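# Press kettle handle button to pop the lid open

## Task

Push down the button on the top of the kettle's handle until the lid pops open, with the kettle still upright; finish with the gripper clear of the kettle and the button risen again, and with the tumbler, pink cup, carton, white mug and steel pot all still upright.

## Robot and tools

Robot: two arms, left_arm and right_arm, each carrying a two-finger gripper with a wrist camera. Calibrated bases in the scene frame: left_arm at (-0.021, +0.327, 0) m, quat_wxyz (+1.000, 0, 0, -0.021); right_arm at (-0.009, -0.282, 0) m, quat_wxyz (+1.000, 0, 0, -0.002).

Frame: every position, quaternion and target is in the scene frame. Its origin sits at table height, halfway between the nominal bases. +x points out over the table, +z up, and left_arm is on the +y side. Image left and right do not match the arm names. The gripper's fingers point along its own +z and separate along its own y. end_effector_position is the spot between the finger pads, roughly 1 cm short of the tips. Printed poses may be wrong by up to a few cm, worse at long reach. Friction and gravity can leave a resting hand a centimetre or more from its command even with no contact.

Row layout (used by every moving tool): one flat list of 16 numbers covering both arms, left_arm first then right_arm. Per arm: x, y, z in metres (absolute position), then qw, qx, qy, qz (absolute orientation, w first), then opening. Opening runs from -1 (closed) to +1 (open, 0.094 m); it is an absolute command, not a change. Each row is therefore a pose for both arms plus openings.

execute_actions(actions, cameras): actions is a list of actions; each action is a list of up to 15 rows, one row per 1/30 s control step. A short action repeats its final row to fill 15 steps. A target more than 0.6 m from that gripper's starting position along any of its own axes makes the action fail for both arms; if the first action fails this against the last reported state, or any action is malformed, nothing runs. An empty list only reports state and images. To keep an arm still, resend the exact pose from the last result before it stopped, and its intended opening, in every row. Keep a fixed orientation by repeating the same quaternion, not the drifting reported one. Sending the measured pose relaxes or ends a press. The result also lists positions at some control steps.

move(target, speed, blend, opening_speed, blocking, cameras): drives each gripper in a straight line from its current Hand target to the given row; target is one 16-number row or a list of up to 15 rows (no 0.6 m limit). speed is the top path speed in m/s, 0.002 to 2.9, default 0.25 (turning up to twice that in rad/s); one value or one per target. blend, in metres, rounds corners between listed targets (default 0). opening_speed, at least 0.2 per second on the -1..+1 scale, ramps the fingers. A move lasts at least 0.5 s and is cut off at 10 s. It does not avoid obstacles or the other arm; faster means more lag, overshoot and harder contact, and aiming further past a contact pushes harder. Do not route a path close to an arm's own base; go around it. Changed openings in later list targets are applied only after everything comes to rest. blocking=false returns after about 0.5 s while the move continues; a new move takes over from the running one. The result adds a move: line such as done, off_target, moving, held or fault, plus limits (paced = command clipped, held = steps withheld). done means within 10 mm and 2 degrees; neither done nor off_target tells you about contact.

wait(seconds 0 to 10, cameras): lets time pass with arms holding their last command; ends early if a running move finishes. stop(cameras): brakes a running move; needs braking room. zoom_image(camera, region): enlarges [x0, y0, x1, y1] pixels (max 504 by 504) of the latest image from cam_high, cam_low, cam_left_wrist or cam_right_wrist. read_manual(section) only gives licence texts. finished_scene(scene) ends the scene for good; the goal must hold without the robot.

Results show each hand's end_effector_position and end_effector_quat_wxyz, Hand target (where the arm is actually being sent, which may fall short, so issue the rest next), Tool commands, Joint positions (last value is finger opening in metres), joint velocities ("within noise" means at rest), joint torques (offset, noisy, numbers 1 to 3 wrap at ±28 N m), grip_measured (opening on the command scale, reads slightly wide when empty) and grip_effort_nm (gripper motor effort; negative closes). Each step the controller limits the commanded turn to 40 degrees from the current orientation. Images are 896x504 from the four cameras listed.

Cautions: press the button gently and at low speed, aiming only slightly below the contact, then lift clear so the button can spring back. Avoid knocking over the kettle or any of the other items, hitting anything hard, pushing the two arms against each other, or letting anything leave the table. A camera cable resting on something counts as touching it. Loose objects may get a small random nudge. Avoid holding an arm fully stretched or straining against an unreachable pose: motors heat, a MOTOR HOT line appears near 75 °C, and at 90 °C an OVER-TEMPERATURE FAULT folds that arm away for the rest of the scene.

Each tool is called after "Request:" as name(argument=value, ...) on one line, values as JSON.

## Session

Request:
execute_actions(actions=[])

Scene clock: 0.00 s.
left_arm: end_effector_position=(+0.2208, +0.2111, +0.2816) grip_measured=+1.000 grip_effort_nm=n/a end_effector_quat_wxyz=(+0.506, +0.026, +0.860, -0.059) | right_arm: end_effector_position=(+0.2946, -0.2310, +0.3211) grip_measured=+1.000 grip_effort_nm=n/a end_effector_quat_wxyz=(+0.733, -0.055, +0.664, -0.137)
Joint positions: left_arm=[-0.786 0.81 0.97 -0.775 -0.584 -0.459 0.094] | right_arm=[0.494 0.731 0.479 0.385 0.589 -0.343 0.094]
Joint velocities: within noise
Joint torques (N m): no reading
Motor temperatures (°C): left_arm=[26 37 30 31 27 26 26] | right_arm=[25 35 32 32 30 27 25]
Heat: left arm: 37 °C; right arm: 35 °C.
Hand target: left_arm +0.2192, +0.2138, +0.2816; +0.505, +0.025, +0.861, -0.056 | right_arm +0.2927, -0.2318, +0.3307; +0.741, -0.049, +0.657, -0.133
Tool commands: left_gripper/opening=+1.0 right_gripper/opening=+1.0

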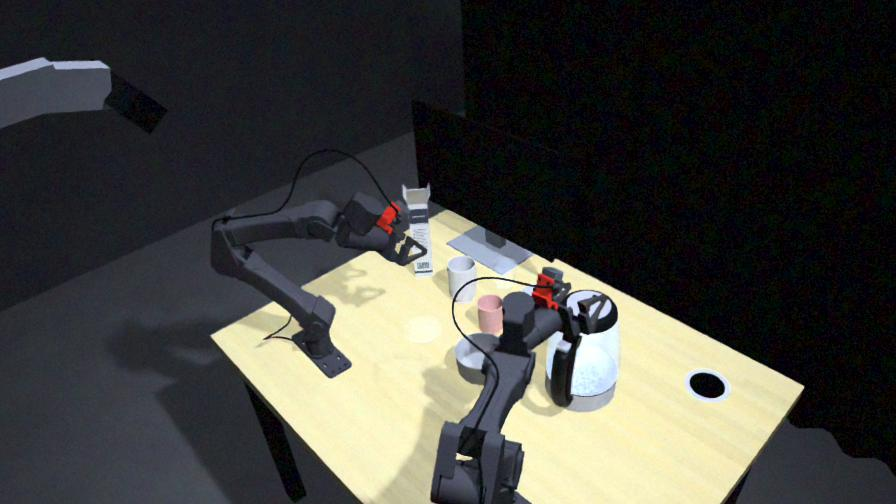

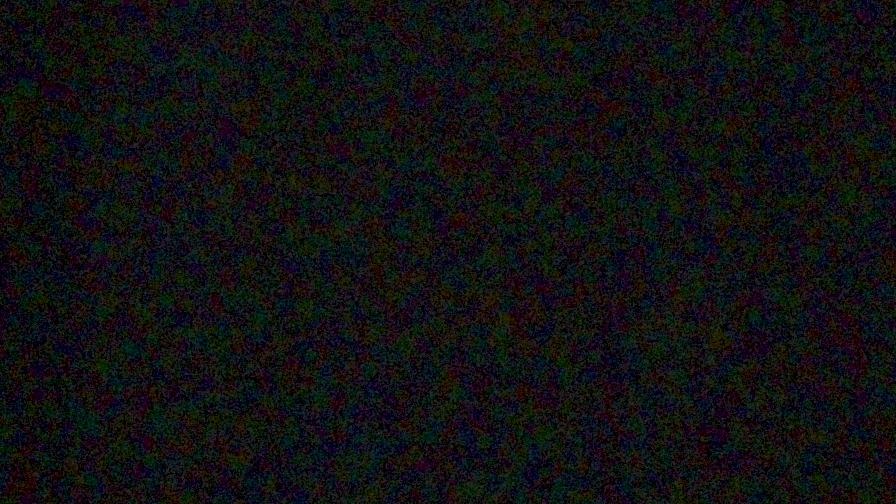

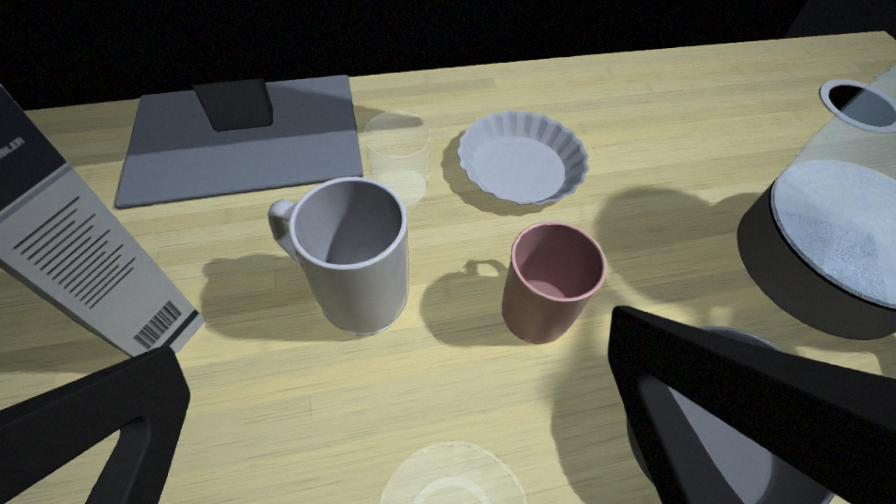

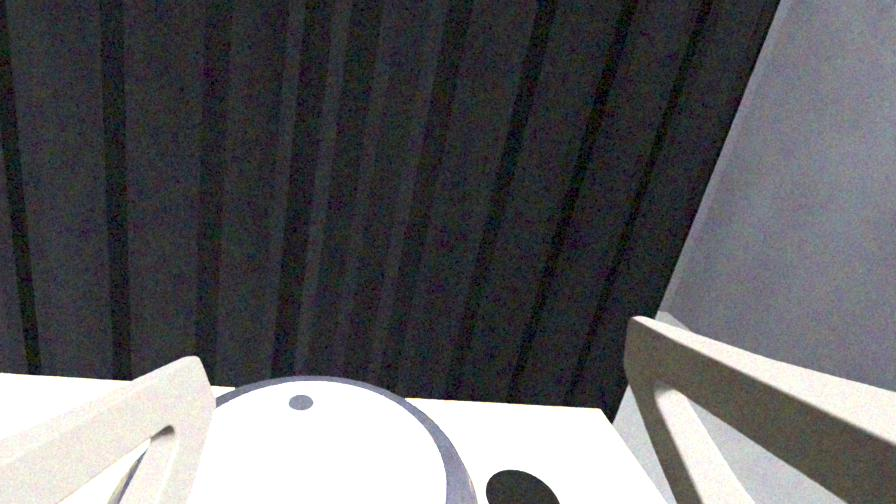

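Request:
zoom_image(camera="cam_high", region=[480, 240, 680, 430])

Request:
move(target=[0.2208,0.2111,0.2816,0.506,0.026,0.860,-0.059,-1,0.20,-0.23,0.40,0.383,0,0.924,0,-1])

Scaled by 2.520 from the camera's 896x504 image, which has a finer 1280x720 frame.

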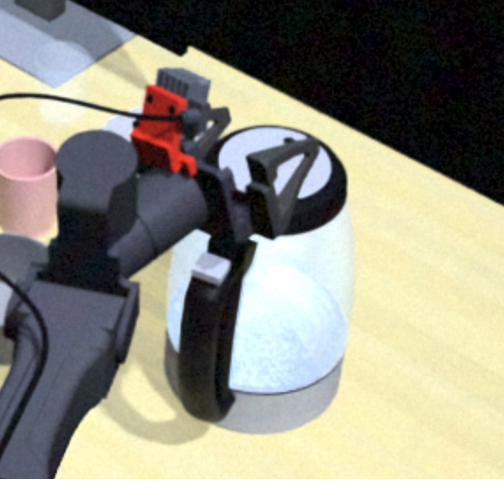

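Scene clock: 5.57 s.
left_arm: end_effector_position=(+0.2208, +0.2111, +0.2816) grip_measured=-0.993 grip_effort_nm=-0.393 end_effector_quat_wxyz=(+0.506, +0.026, +0.860, -0.059) | right_arm: end_effector_position=(+0.2008, -0.2286, +0.3920) grip_measured=-0.997 grip_effort_nm=-0.193 end_effector_quat_wxyz=(+0.394, -0.011, +0.919, +0.007)
Joint positions: left_arm=[-0.786 0.81 0.97 -0.775 -0.584 -0.459 0] | right_arm=[0.543 1.13 1.87 -1.569 0.361 0.374 0]
Joint velocities: within noise
Joint torques (N m): left_arm=[-0.16 -0.14 6.42 1.99 -0.17 0.04] | right_arm=[-0.44 -0.59 6.93 1.48 0.14 0.09]
Motor temperatures (°C): left_arm=[26 36 31 32 27 26 26] | right_arm=[25 34 32 33 30 27 25]
Heat: left arm: 36 °C; right arm: 34 °C.
Hand target: left_arm +0.2208, +0.2111, +0.2816; +0.506, +0.026, +0.860, -0.059 | right_arm +0.2002, -0.2302, +0.3995; +0.403, -0.005, +0.915, +0.012
Off the commanded pose: left_arm 0.000 m, 0 deg | right_arm 0.008 m, 2 deg.
joint sent to its limit (right arm) — joint 4 (wrist pitch), lower limit. The joint targets are off in orientation, not in position.
move: done

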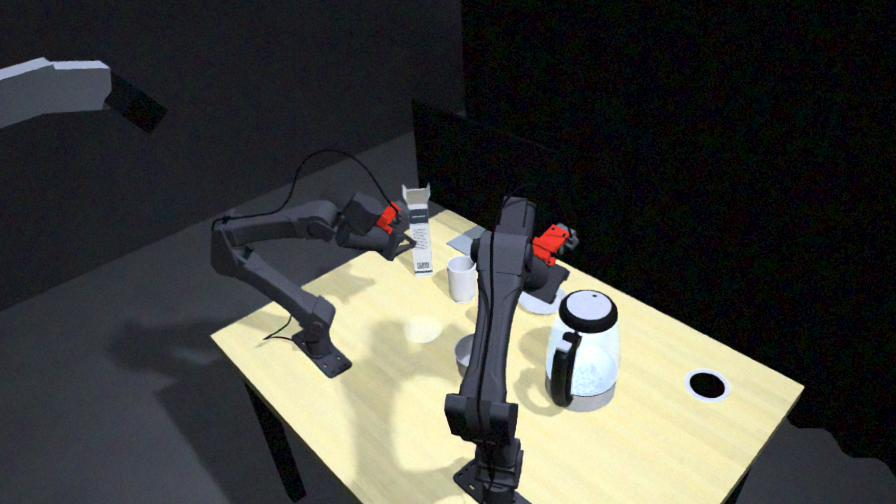

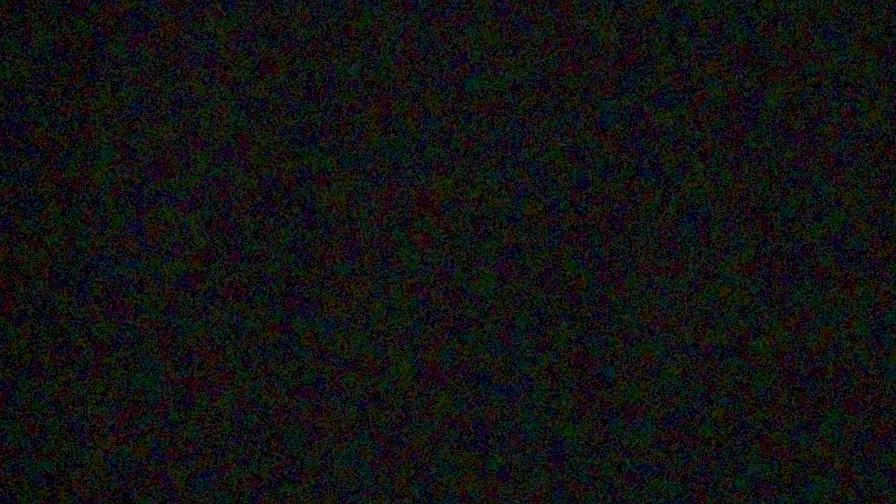

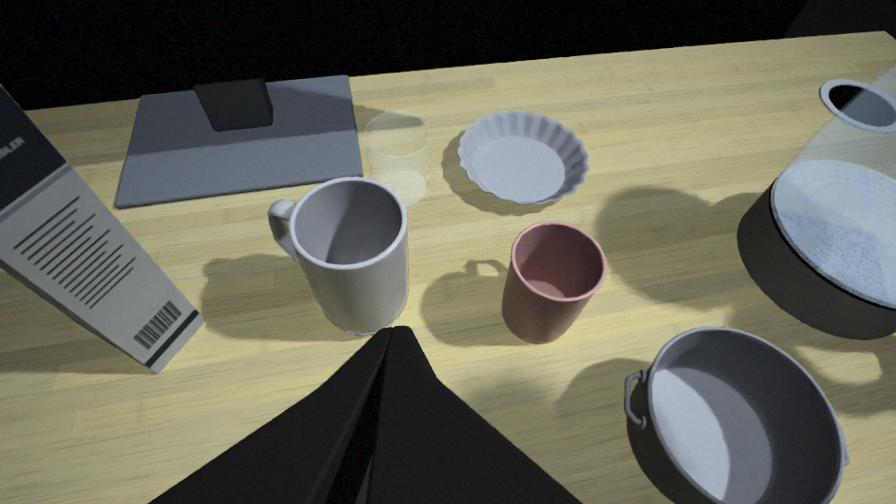

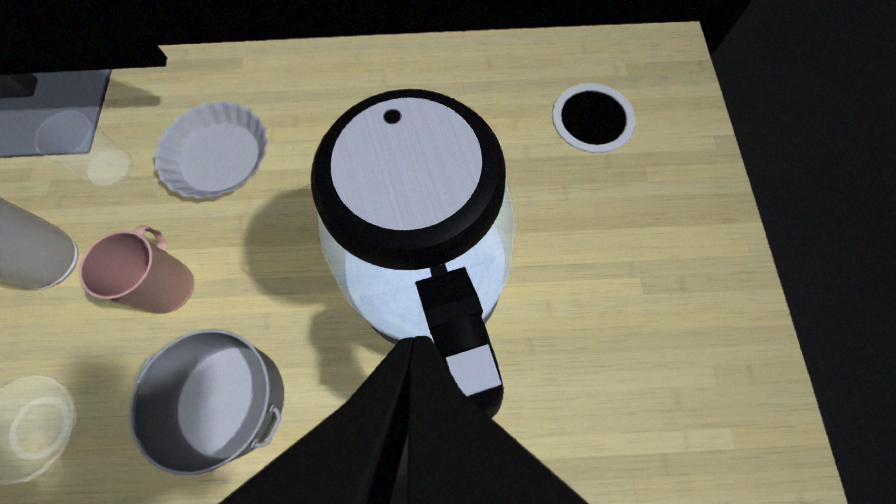

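Request:
zoom_image(camera="cam_right_wrist", region=[380, 240, 540, 430])

Request:
move(target=[0.2208,0.2111,0.2816,0.506,0.026,0.860,-0.059,-1,0.20,-0.33,0.36,0.43,0,0.903,0,-1], cameras=["cam_high","cam_right_wrist"])

Request:
zoom_image(camera="cam_right_wrist", region=[100, 200, 500, 504])

Request:
zoom_image(camera="cam_high", region=[530, 280, 640, 430])

Scaled by 2.653 from the camera's 896x504 image, which has a finer 1280x720 frame.

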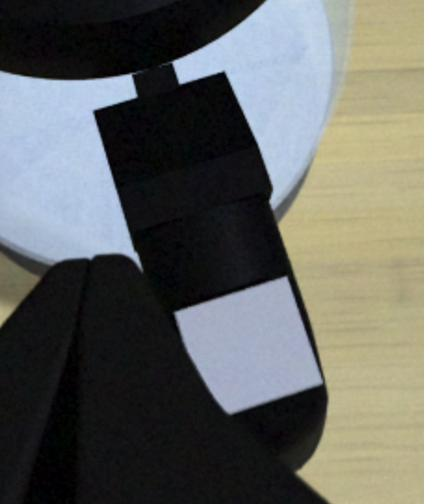

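Scene clock: 19.63 s.
left_arm: end_effector_position=(+0.2208, +0.2111, +0.2816) grip_measured=-0.993 grip_effort_nm=-0.393 end_effector_quat_wxyz=(+0.506, +0.026, +0.860, -0.059) | right_arm: end_effector_position=(+0.1998, -0.3316, +0.3593) grip_measured=-0.997 grip_effort_nm=-0.193 end_effector_quat_wxyz=(+0.428, +0.006, +0.904, -0.003)
Joint positions: left_arm=[-0.786 0.81 0.97 -0.775 -0.584 -0.459 0] | right_arm=[-0.593 0.953 1.552 -1.375 -0.439 -0.396 0]
Joint velocities: within noise
Joint torques (N m): left_arm=[-0.25 -0.35 6.08 2.03 -0.24 0.04] | right_arm=[-0.46 0.17 5.44 1.53 -0.38 -0.04]
Motor temperatures (°C): left_arm=[26 36 32 34 27 26 26] | right_arm=[25 34 33 34 30 27 25]
Heat: left arm: 36 °C; right arm: 34 °C.
Hand target: left_arm +0.2208, +0.2111, +0.2816; +0.506, +0.026, +0.860, -0.059 | right_arm +0.2000, -0.3301, +0.3599; +0.430, +0.000, +0.903, +0.000
Off the commanded pose: left_arm 0.000 m, 0 deg | right_arm 0.002 m, 1 deg.
move: done
Images, in order (width x height): cam_high 896x504, cam_right_wrist 896x504.

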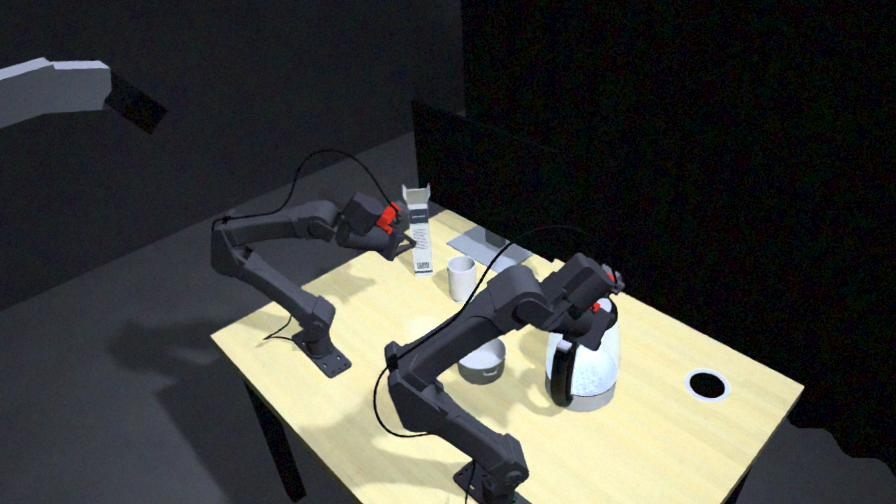

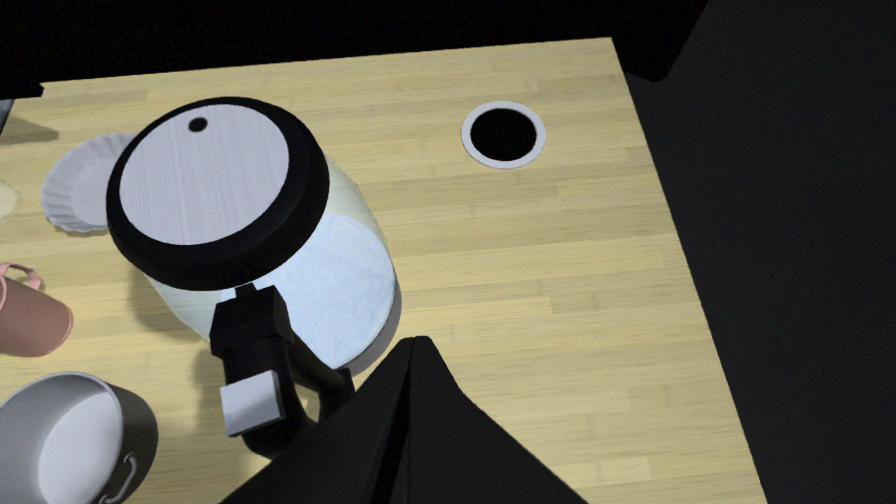

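Scaled by 1.260 from the camera's 896x504 image, which has a finer 1280x720 frame.

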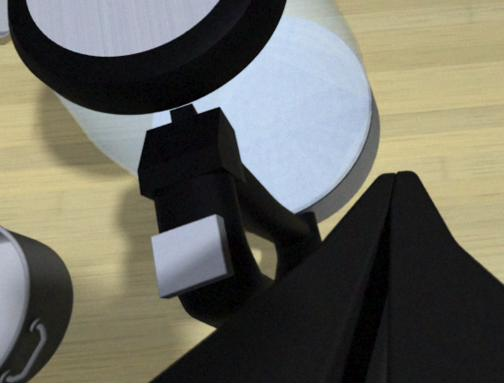

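Scaled by 3.360 from the camera's 896x504 image, which has a finer 1280x720 frame.

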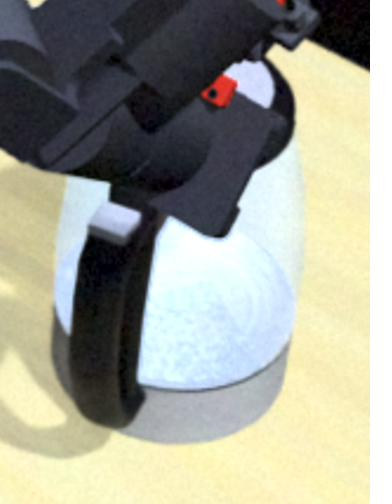

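Request:
move(target=[[0.2208,0.2111,0.2816,0.506,0.026,0.860,-0.059,-1,0.205,-0.249,0.275,0.383,0,0.924,0,-1],[0.2208,0.2111,0.2816,0.506,0.026,0.860,-0.059,-1,0.205,-0.249,0.246,0.383,0,0.924,0,-1]], speed=[0.25,0.04], cameras=["cam_high","cam_right_wrist"])

Request:
zoom_image(camera="cam_high", region=[480, 240, 680, 430])

Scene clock: 38.07 s.
left_arm: end_effector_position=(+0.2208, +0.2111, +0.2816) grip_measured=-0.993 grip_effort_nm=-0.393 end_effector_quat_wxyz=(+0.506, +0.026, +0.860, -0.059) | right_arm: end_effector_position=(+0.2027, -0.2480, +0.2515) grip_measured=-0.997 grip_effort_nm=-0.198 end_effector_quat_wxyz=(+0.382, -0.006, +0.924, +0.004)
Joint positions: left_arm=[-0.786 0.81 0.97 -0.775 -0.584 -0.459 0] | right_arm=[0.349 0.754 1.053 -1.114 0.229 0.241 0]
Joint velocities: within noise
Joint torques (N m): left_arm=[-0.34 -0.27 6.38 2 -0.19 -0.01] | right_arm=[0.34 0.2 4.53 1.79 0.24 0.15]
Motor temperatures (°C): left_arm=[26 36 33 35 27 26 26] | right_arm=[25 34 32 35 30 27 25]
Heat: left arm: 36 °C; right arm: 35 °C.
Hand target: left_arm +0.2208, +0.2111, +0.2816; +0.506, +0.026, +0.860, -0.059 | right_arm +0.2049, -0.2490, +0.2461; +0.383, +0.000, +0.924, +0.000
Off the commanded pose: left_arm 0.000 m, 0 deg | right_arm 0.006 m, 1 deg.
move: done
Images, in order (width x height): cam_high 896x504, cam_right_wrist 896x504.

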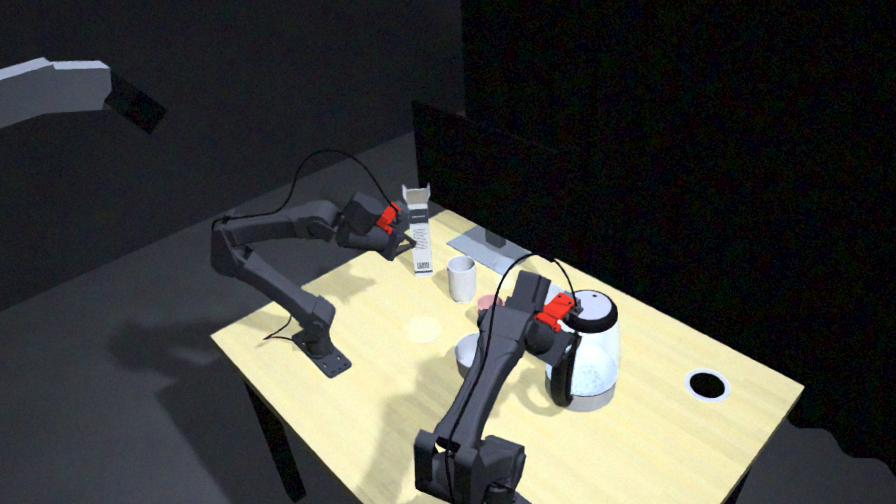

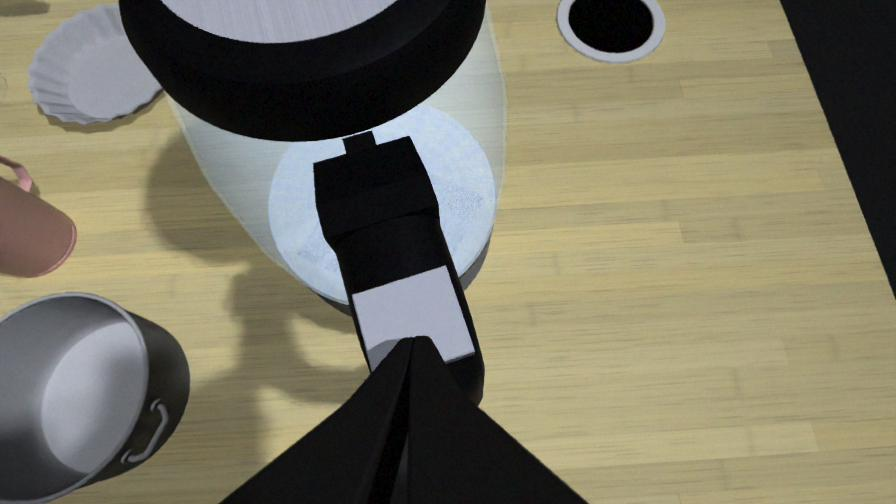

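Scaled by 2.520 from the camera's 896x504 image, which has a finer 1280x720 frame.

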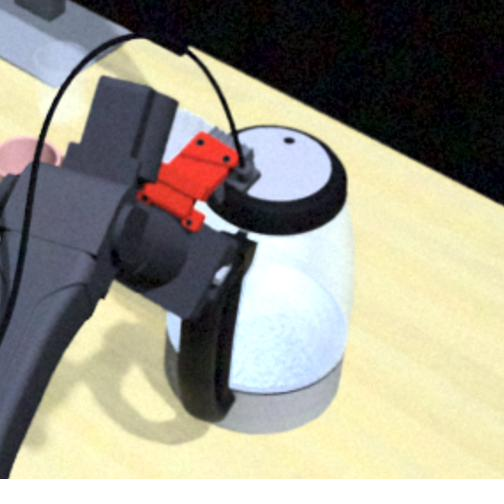

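Request:
move(target=[0.2208,0.2111,0.2816,0.506,0.026,0.860,-0.059,-1,0.210,-0.249,0.233,0.383,0,0.924,0,-1], speed=0.04, cameras=["cam_high","cam_right_wrist"])

Scene clock: 41.80 s.
left_arm: end_effector_position=(+0.2208, +0.2111, +0.2816) grip_measured=-0.993 grip_effort_nm=-0.393 end_effector_quat_wxyz=(+0.506, +0.026, +0.860, -0.059) | right_arm: end_effector_position=(+0.2034, -0.2486, +0.2452) grip_measured=-0.997 grip_effort_nm=-0.198 end_effector_quat_wxyz=(+0.390, -0.003, +0.921, +0.006)
Joint positions: left_arm=[-0.786 0.81 0.97 -0.775 -0.584 -0.459 0] | right_arm=[0.346 0.726 1.008 -1.078 0.23 0.242 0]
Joint velocities: within noise
Joint torques (N m): left_arm=[-0.09 -0.05 6.24 1.97 -0.21 0.05] | right_arm=[-0.65 2.06 3.6 2 0.11 0.05]
Motor temperatures (°C): left_arm=[26 36 33 35 27 26 26] | right_arm=[25 34 32 35 30 27 25]
Heat: left arm: 36 °C; right arm: 35 °C.
Hand target: left_arm +0.2208, +0.2111, +0.2816; +0.506, +0.026, +0.860, -0.059 | right_arm +0.2092, -0.2491, +0.2331; +0.383, +0.000, +0.924, +0.000
Off the commanded pose: left_arm 0.000 m, 0 deg | right_arm 0.014 m, 1 deg.
move: off_target (right_arm)
Images, in order (width x height): cam_high 896x504, cam_right_wrist 896x504.

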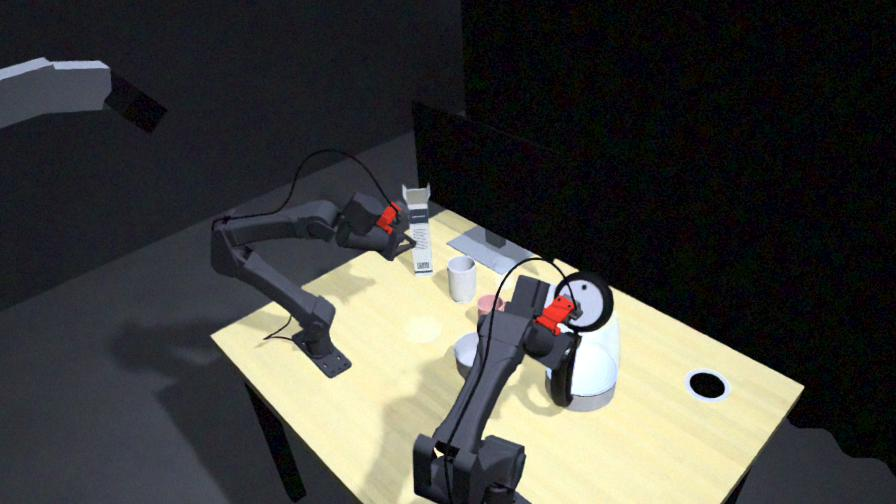

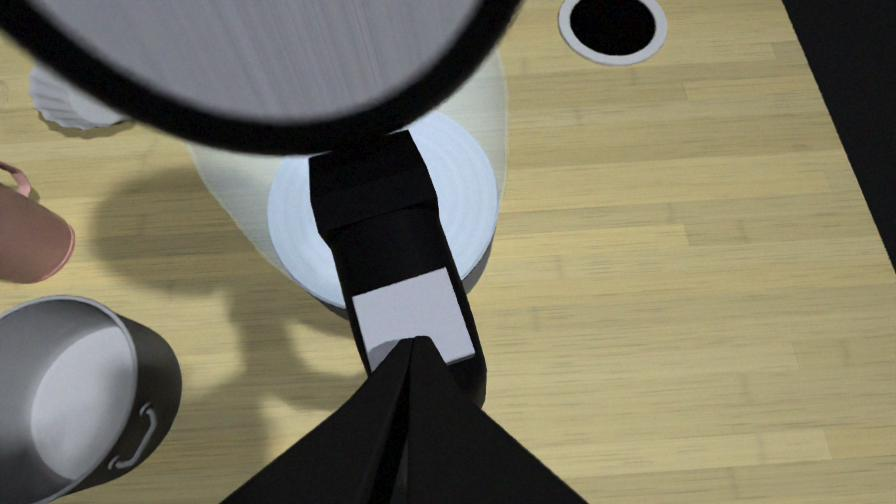

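Request:
move(target=[0.2208,0.2111,0.2816,0.506,0.026,0.860,-0.059,-1,0.19,-0.249,0.29,0.383,0,0.924,0,-1], speed=0.12, cameras=["cam_high","cam_right_wrist"])

Request:
finished_scene(scene=1)

Scene clock: 47.63 s.
left_arm: end_effector_position=(+0.2208, +0.2111, +0.2816) grip_measured=-0.993 grip_effort_nm=-0.393 end_effector_quat_wxyz=(+0.506, +0.026, +0.860, -0.059) | right_arm: end_effector_position=(+0.1888, -0.2480, +0.2787) grip_measured=-0.997 grip_effort_nm=-0.193 end_effector_quat_wxyz=(+0.370, -0.007, +0.929, -0.001)
Joint positions: left_arm=[-0.786 0.81 0.97 -0.775 -0.584 -0.459 0] | right_arm=[0.411 0.802 1.213 -1.267 0.273 0.289 0]
Joint velocities: within noise
Joint torques (N m): left_arm=[-0.17 -0.17 6.38 2 -0.19 0.05] | right_arm=[0.49 0.88 8.5 1.46 0.26 0.16]
Motor temperatures (°C): left_arm=[26 36 33 35 27 26 26] | right_arm=[25 34 32 35 30 27 25]
Heat: left arm: 36 °C; right arm: 35 °C.
Hand target: left_arm +0.2208, +0.2111, +0.2816; +0.506, +0.026, +0.860, -0.059 | right_arm +0.1898, -0.2490, +0.2898; +0.383, +0.000, +0.924, +0.000
Off the commanded pose: left_arm 0.000 m, 0 deg | right_arm 0.011 m, 2 deg.
move: off_target (right_arm)
Images, in order (width x height): cam_high 896x504, cam_right_wrist 896x504.

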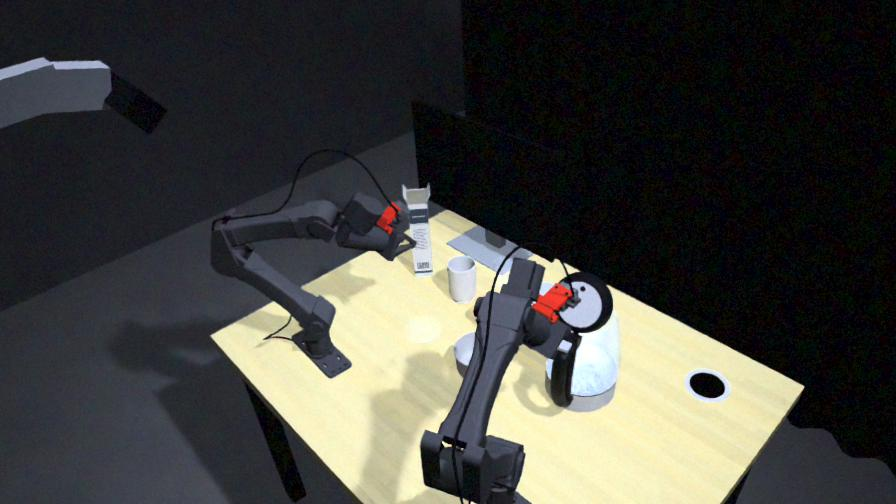

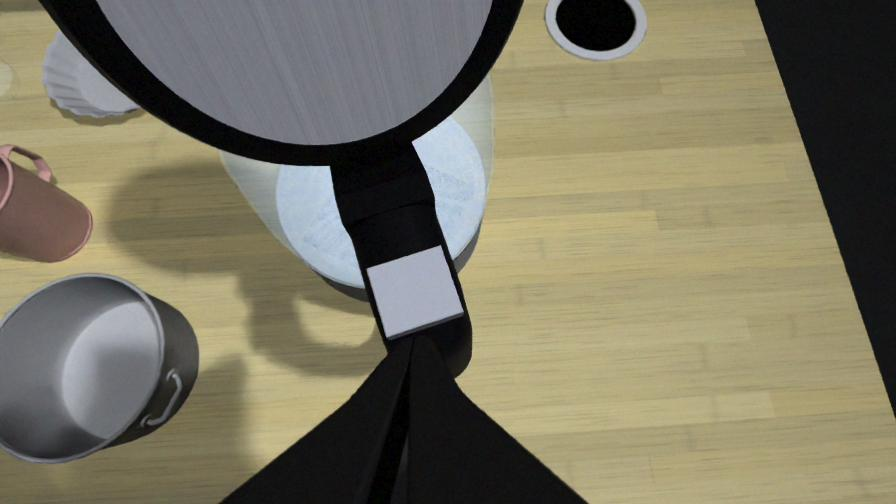

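The scene is finished: the task was done.


## Next scene

The same job, from a new start.

Request:
execute_actions(actions=[])

Request:
zoom_image(camera="cam_high", region=[420, 200, 760, 450])

Scene clock: 0.00 s.
left_arm: end_effector_position=(+0.2437, +0.0357, +0.3237) grip_measured=+1.000 grip_effort_nm=n/a end_effector_quat_wxyz=(+0.606, +0.128, +0.705, -0.345) | right_arm: end_effector_position=(+0.3188, -0.1481, +0.2135) grip_measured=+1.000 grip_effort_nm=n/a end_effector_quat_wxyz=(+0.423, +0.038, +0.890, +0.164)
Joint positions: left_arm=[-0.908 1.085 0.759 0.299 -0.252 -0.345 0.094] | right_arm=[0.428 1.107 0.887 -0.411 0.078 0.47 0.094]
Joint velocities: within noise
Joint torques (N m): no reading
Motor temperatures (°C): left_arm=[26 34 28 28 27 26 25] | right_arm=[25 31 29 29 29 26 25]
Heat: left arm: 34 °C; right arm: 31 °C.
Hand target: left_arm +0.2432, +0.0366, +0.3240; +0.605, +0.129, +0.706, -0.344 | right_arm +0.3204, -0.1480, +0.2235; +0.435, +0.038, +0.884, +0.168
Tool commands: left_gripper/opening=+1.0 right_gripper/opening=+1.0

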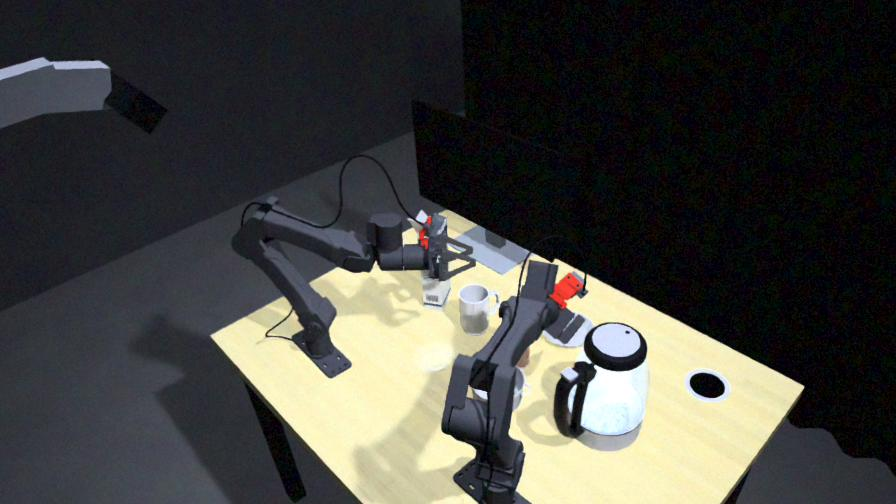

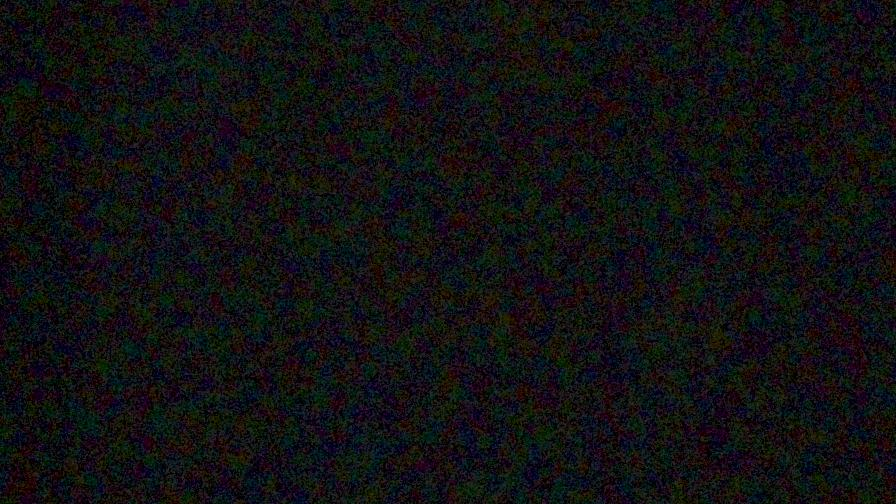

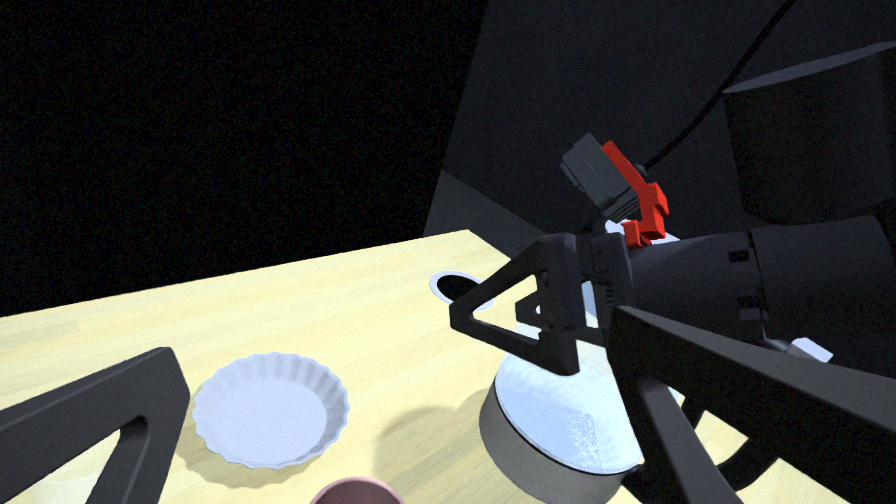

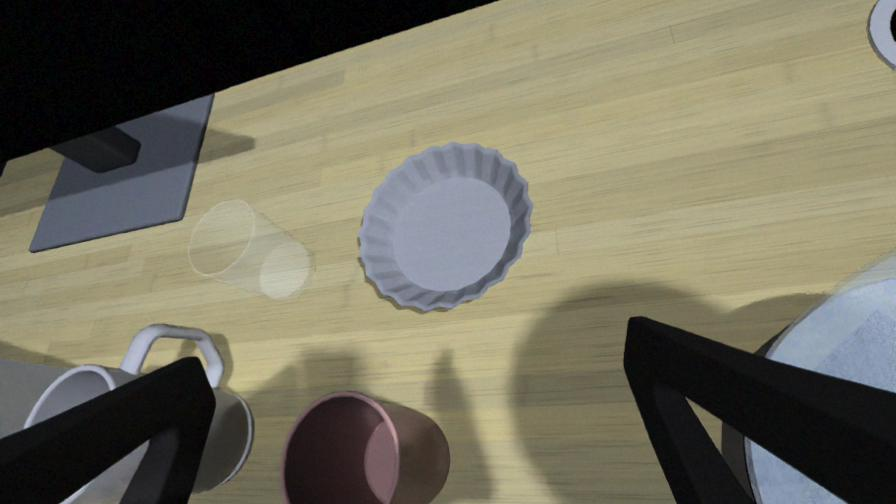

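Scaled by 1.482 from the camera's 896x504 image, which has a finer 1280x720 frame.

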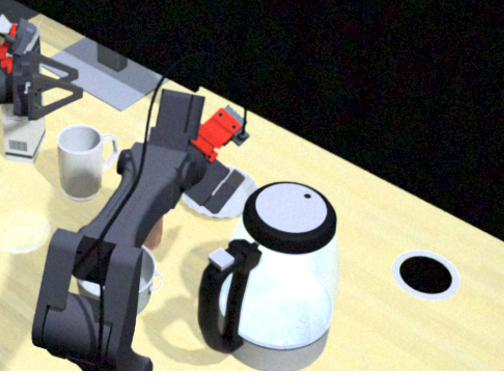

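Request:
move(target=[[0.2437,0.0357,0.3237,0.606,0.128,0.705,-0.345,1,0.27,-0.16,0.34,0.42,0,0.907,0,-1],[0.2437,0.0357,0.3237,0.606,0.128,0.705,-0.345,1,0.20,-0.27,0.36,0.40,0,0.917,0,-1]], blend=[0.04,0], speed=0.4, cameras=["cam_high","cam_right_wrist"])

Scene clock: 5.60 s.
left_arm: end_effector_position=(+0.2437, +0.0357, +0.3237) grip_measured=+1.000 grip_effort_nm=-0.002 end_effector_quat_wxyz=(+0.606, +0.128, +0.705, -0.345) | right_arm: end_effector_position=(+0.2010, -0.2694, +0.3506) grip_measured=-0.997 grip_effort_nm=-0.178 end_effector_quat_wxyz=(+0.389, +0.003, +0.921, -0.001)
Joint positions: left_arm=[-0.908 1.085 0.759 0.299 -0.252 -0.345 0.094] | right_arm=[0.154 0.957 1.57 -1.391 0.111 0.11 0]
Joint velocities: within noise
Joint torques (N m): left_arm=[0.08 -2.91 6.78 2.25 0 0.04] | right_arm=[-0.51 0.13 7.76 1.61 -0.02 -0.05]
Motor temperatures (°C): left_arm=[26 34 28 30 27 26 25] | right_arm=[25 32 31 30 29 26 25]
Heat: left arm: 34 °C; right arm: 32 °C.
Hand target: left_arm +0.2437, +0.0357, +0.3237; +0.606, +0.128, +0.705, -0.345 | right_arm +0.1999, -0.2700, +0.3599; +0.400, +0.000, +0.916, +0.000
Off the commanded pose: left_arm 0.000 m, 0 deg | right_arm 0.009 m, 1 deg.
move: done
Images, in order (width x height): cam_high 896x504, cam_right_wrist 896x504.

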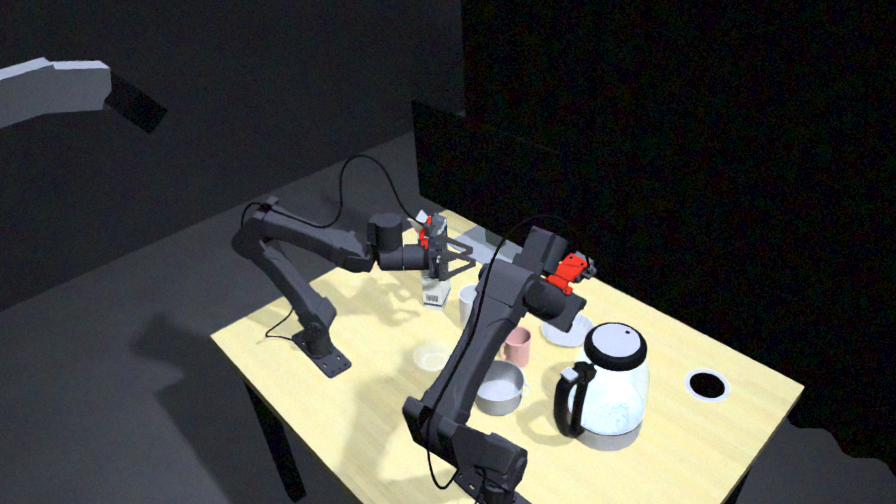

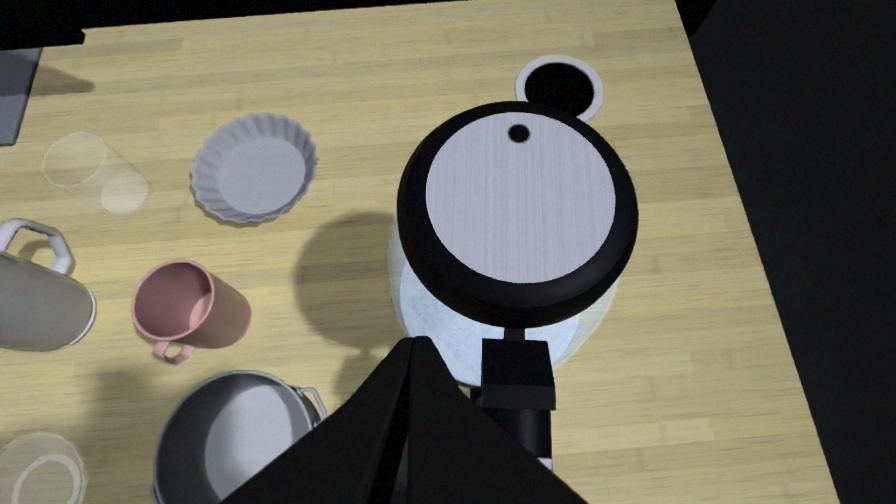

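Request:
move(target=[0.2437,0.0357,0.3237,0.606,0.128,0.705,-0.345,1,0.152,-0.307,0.272,0.383,0,0.924,0,-1], speed=0.3, cameras=["cam_high","cam_right_wrist"])

Scene clock: 15.50 s.
left_arm: end_effector_position=(+0.2437, +0.0357, +0.3237) grip_measured=+1.000 grip_effort_nm=-0.007 end_effector_quat_wxyz=(+0.606, +0.128, +0.705, -0.345) | right_arm: end_effector_position=(+0.1509, -0.3082, +0.2743) grip_measured=-0.997 grip_effort_nm=-0.178 end_effector_quat_wxyz=(+0.386, +0.004, +0.922, -0.008)
Joint positions: left_arm=[-0.908 1.085 0.759 0.299 -0.252 -0.345 0.094] | right_arm=[-0.621 0.66 1.174 -1.387 -0.414 -0.463 0]
Joint velocities: within noise
Joint torques (N m): left_arm=[-0.35 -2.76 6.94 2.34 -0.05 0.01] | right_arm=[-0.51 3.04 5.44 1.43 -0.39 -0.07]
Motor temperatures (°C): left_arm=[26 34 29 32 27 26 25] | right_arm=[25 31 31 31 29 26 25]
Heat: left arm: 34 °C; right arm: 31 °C.
Hand target: left_arm +0.2437, +0.0357, +0.3237; +0.606, +0.128, +0.705, -0.345 | right_arm +0.1519, -0.3070, +0.2720; +0.383, +0.000, +0.924, +0.000
Off the commanded pose: left_arm 0.000 m, 0 deg | right_arm 0.003 m, 1 deg.
move: done
Images, in order (width x height): cam_high 896x504, cam_right_wrist 896x504.

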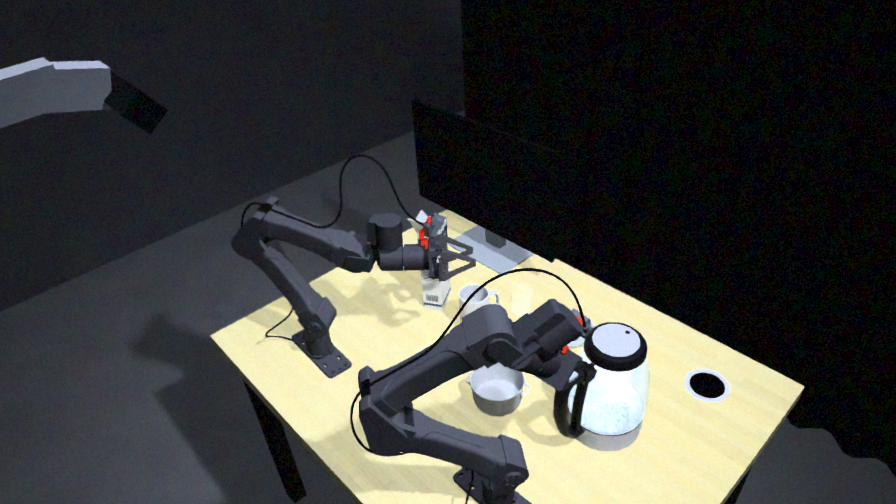

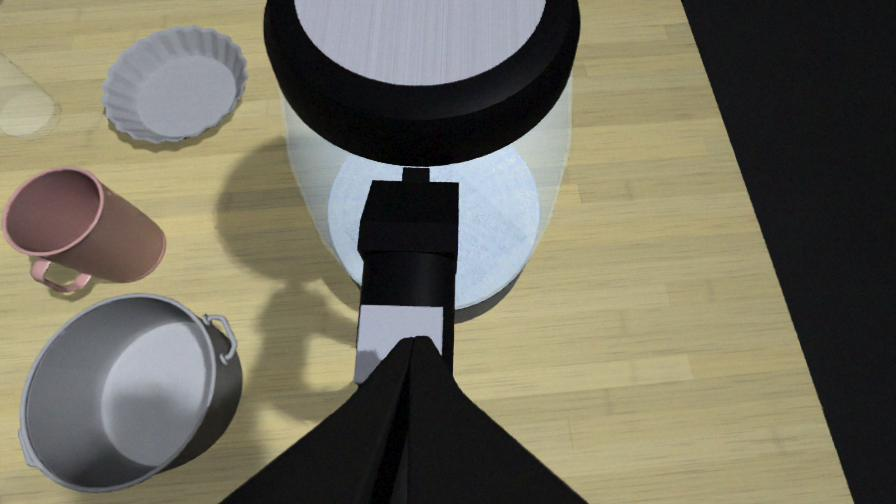

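Request:
move(target=[[0.2437,0.0357,0.3237,0.606,0.128,0.705,-0.345,1,0.154,-0.304,0.258,0.383,0,0.924,0,-1],[0.2437,0.0357,0.3237,0.606,0.128,0.705,-0.345,1,0.157,-0.304,0.232,0.383,0,0.924,0,-1]], speed=[0.12,0.05], cameras=["cam_high","cam_right_wrist"])

Scene clock: 20.63 s.
left_arm: end_effector_position=(+0.2437, +0.0357, +0.3237) grip_measured=+1.000 grip_effort_nm=-0.007 end_effector_quat_wxyz=(+0.606, +0.128, +0.705, -0.345) | right_arm: end_effector_position=(+0.1636, -0.3044, +0.2473) grip_measured=-0.997 grip_effort_nm=-0.183 end_effector_quat_wxyz=(+0.406, -0.011, +0.914, -0.005)
Joint positions: left_arm=[-0.908 1.085 0.759 0.299 -0.252 -0.345 0.094] | right_arm=[-0.514 0.576 0.998 -1.226 -0.376 -0.389 0]
Joint velocities: within noise
Joint torques (N m): left_arm=[-0.24 -2.88 6.68 2.3 0 -0.02] | right_arm=[0.47 1.43 4.03 1.28 0.06 0.16]
Motor temperatures (°C): left_arm=[26 34 29 32 27 26 25] | right_arm=[25 31 31 31 29 26 25]
Heat: left arm: 34 °C; right arm: 31 °C.
Hand target: left_arm +0.2437, +0.0357, +0.3237; +0.606, +0.128, +0.705, -0.345 | right_arm +0.1571, -0.3039, +0.2323; +0.383, +0.000, +0.924, +0.000
Off the commanded pose: left_arm 0.000 m, 0 deg | right_arm 0.017 m, 3 deg.
move: off_target (right_arm)
Images, in order (width x height): cam_high 896x504, cam_right_wrist 896x504.

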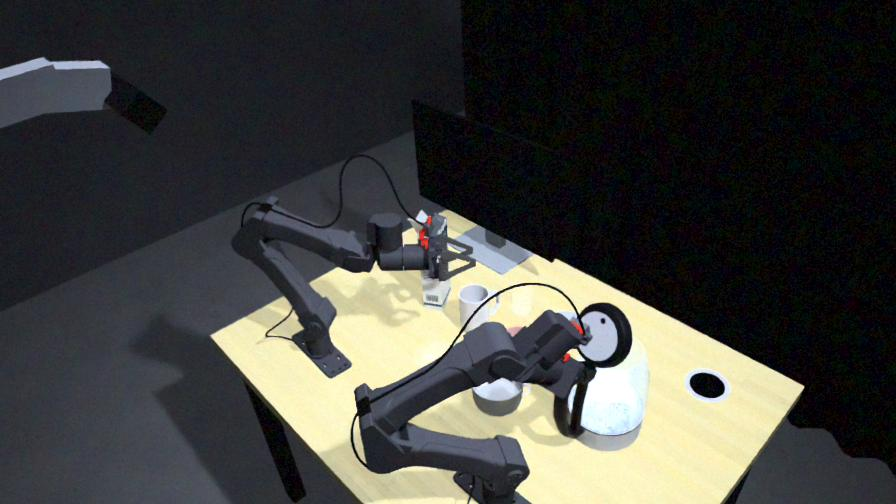

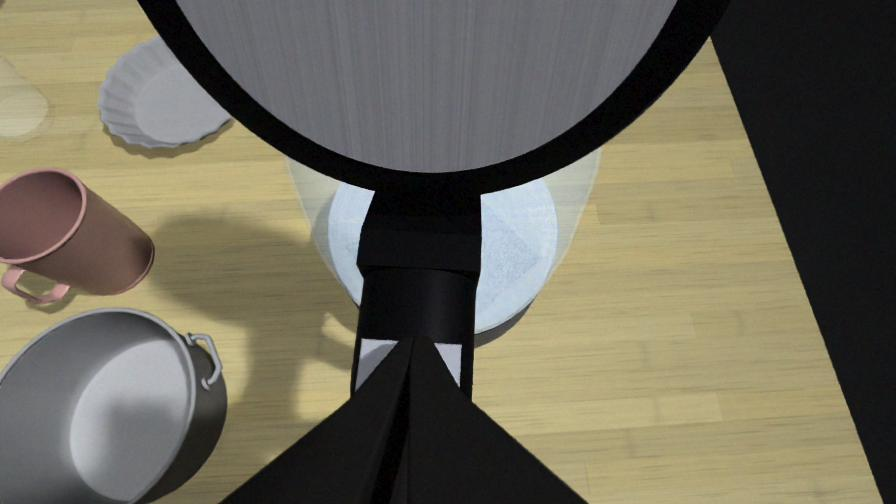

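Open. Retreat along up.

Request:
move(target=[0.2437,0.0357,0.3237,0.606,0.128,0.705,-0.345,1,0.15,-0.304,0.285,0.383,0,0.924,0,-1], speed=0.15, cameras=["cam_right_wrist"])

Request:
finished_scene(scene=2)

Scene clock: 24.90 s.
left_arm: end_effector_position=(+0.2437, +0.0357, +0.3237) grip_measured=+1.000 grip_effort_nm=-0.002 end_effector_quat_wxyz=(+0.606, +0.128, +0.705, -0.345) | right_arm: end_effector_position=(+0.1488, -0.3050, +0.2752) grip_measured=-0.997 grip_effort_nm=-0.183 end_effector_quat_wxyz=(+0.372, +0.008, +0.928, +0.002)
Joint positions: left_arm=[-0.908 1.085 0.759 0.299 -0.252 -0.345 0.094] | right_arm=[-0.586 0.682 1.203 -1.419 -0.392 -0.434 0]
Joint velocities: within noise
Joint torques (N m): left_arm=[-0.08 -2.96 7.16 2.32 0 0.03] | right_arm=[-0.51 2.88 8.23 1.42 -0.37 -0.05]
Motor temperatures (°C): left_arm=[26 34 29 33 27 26 25] | right_arm=[25 31 31 31 29 26 25]
Heat: left arm: 34 °C; right arm: 31 °C.
Hand target: left_arm +0.2437, +0.0357, +0.3237; +0.606, +0.128, +0.705, -0.345 | right_arm +0.1499, -0.3039, +0.2849; +0.383, +0.000, +0.924, -0.001
Off the commanded pose: left_arm 0.000 m, 0 deg | right_arm 0.010 m, 2 deg.
move: done
Images, in order (width x height): cam_right_wrist 896x504.

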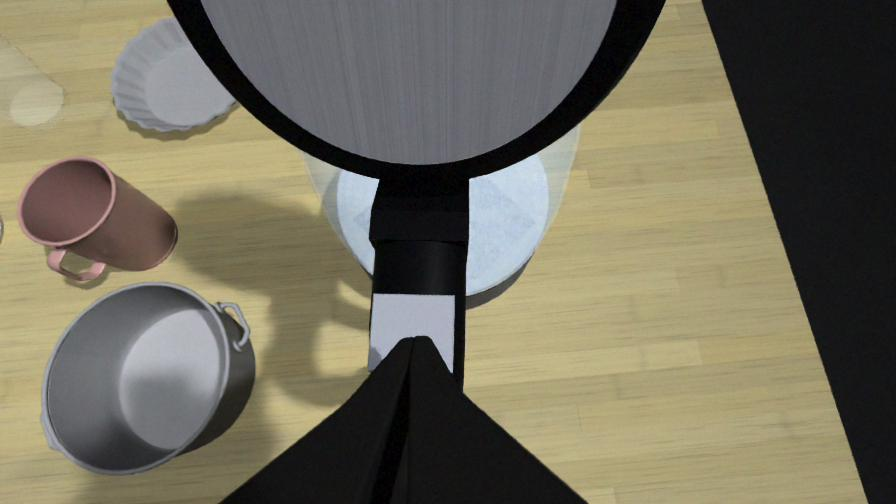

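The scene is finished: the task was done.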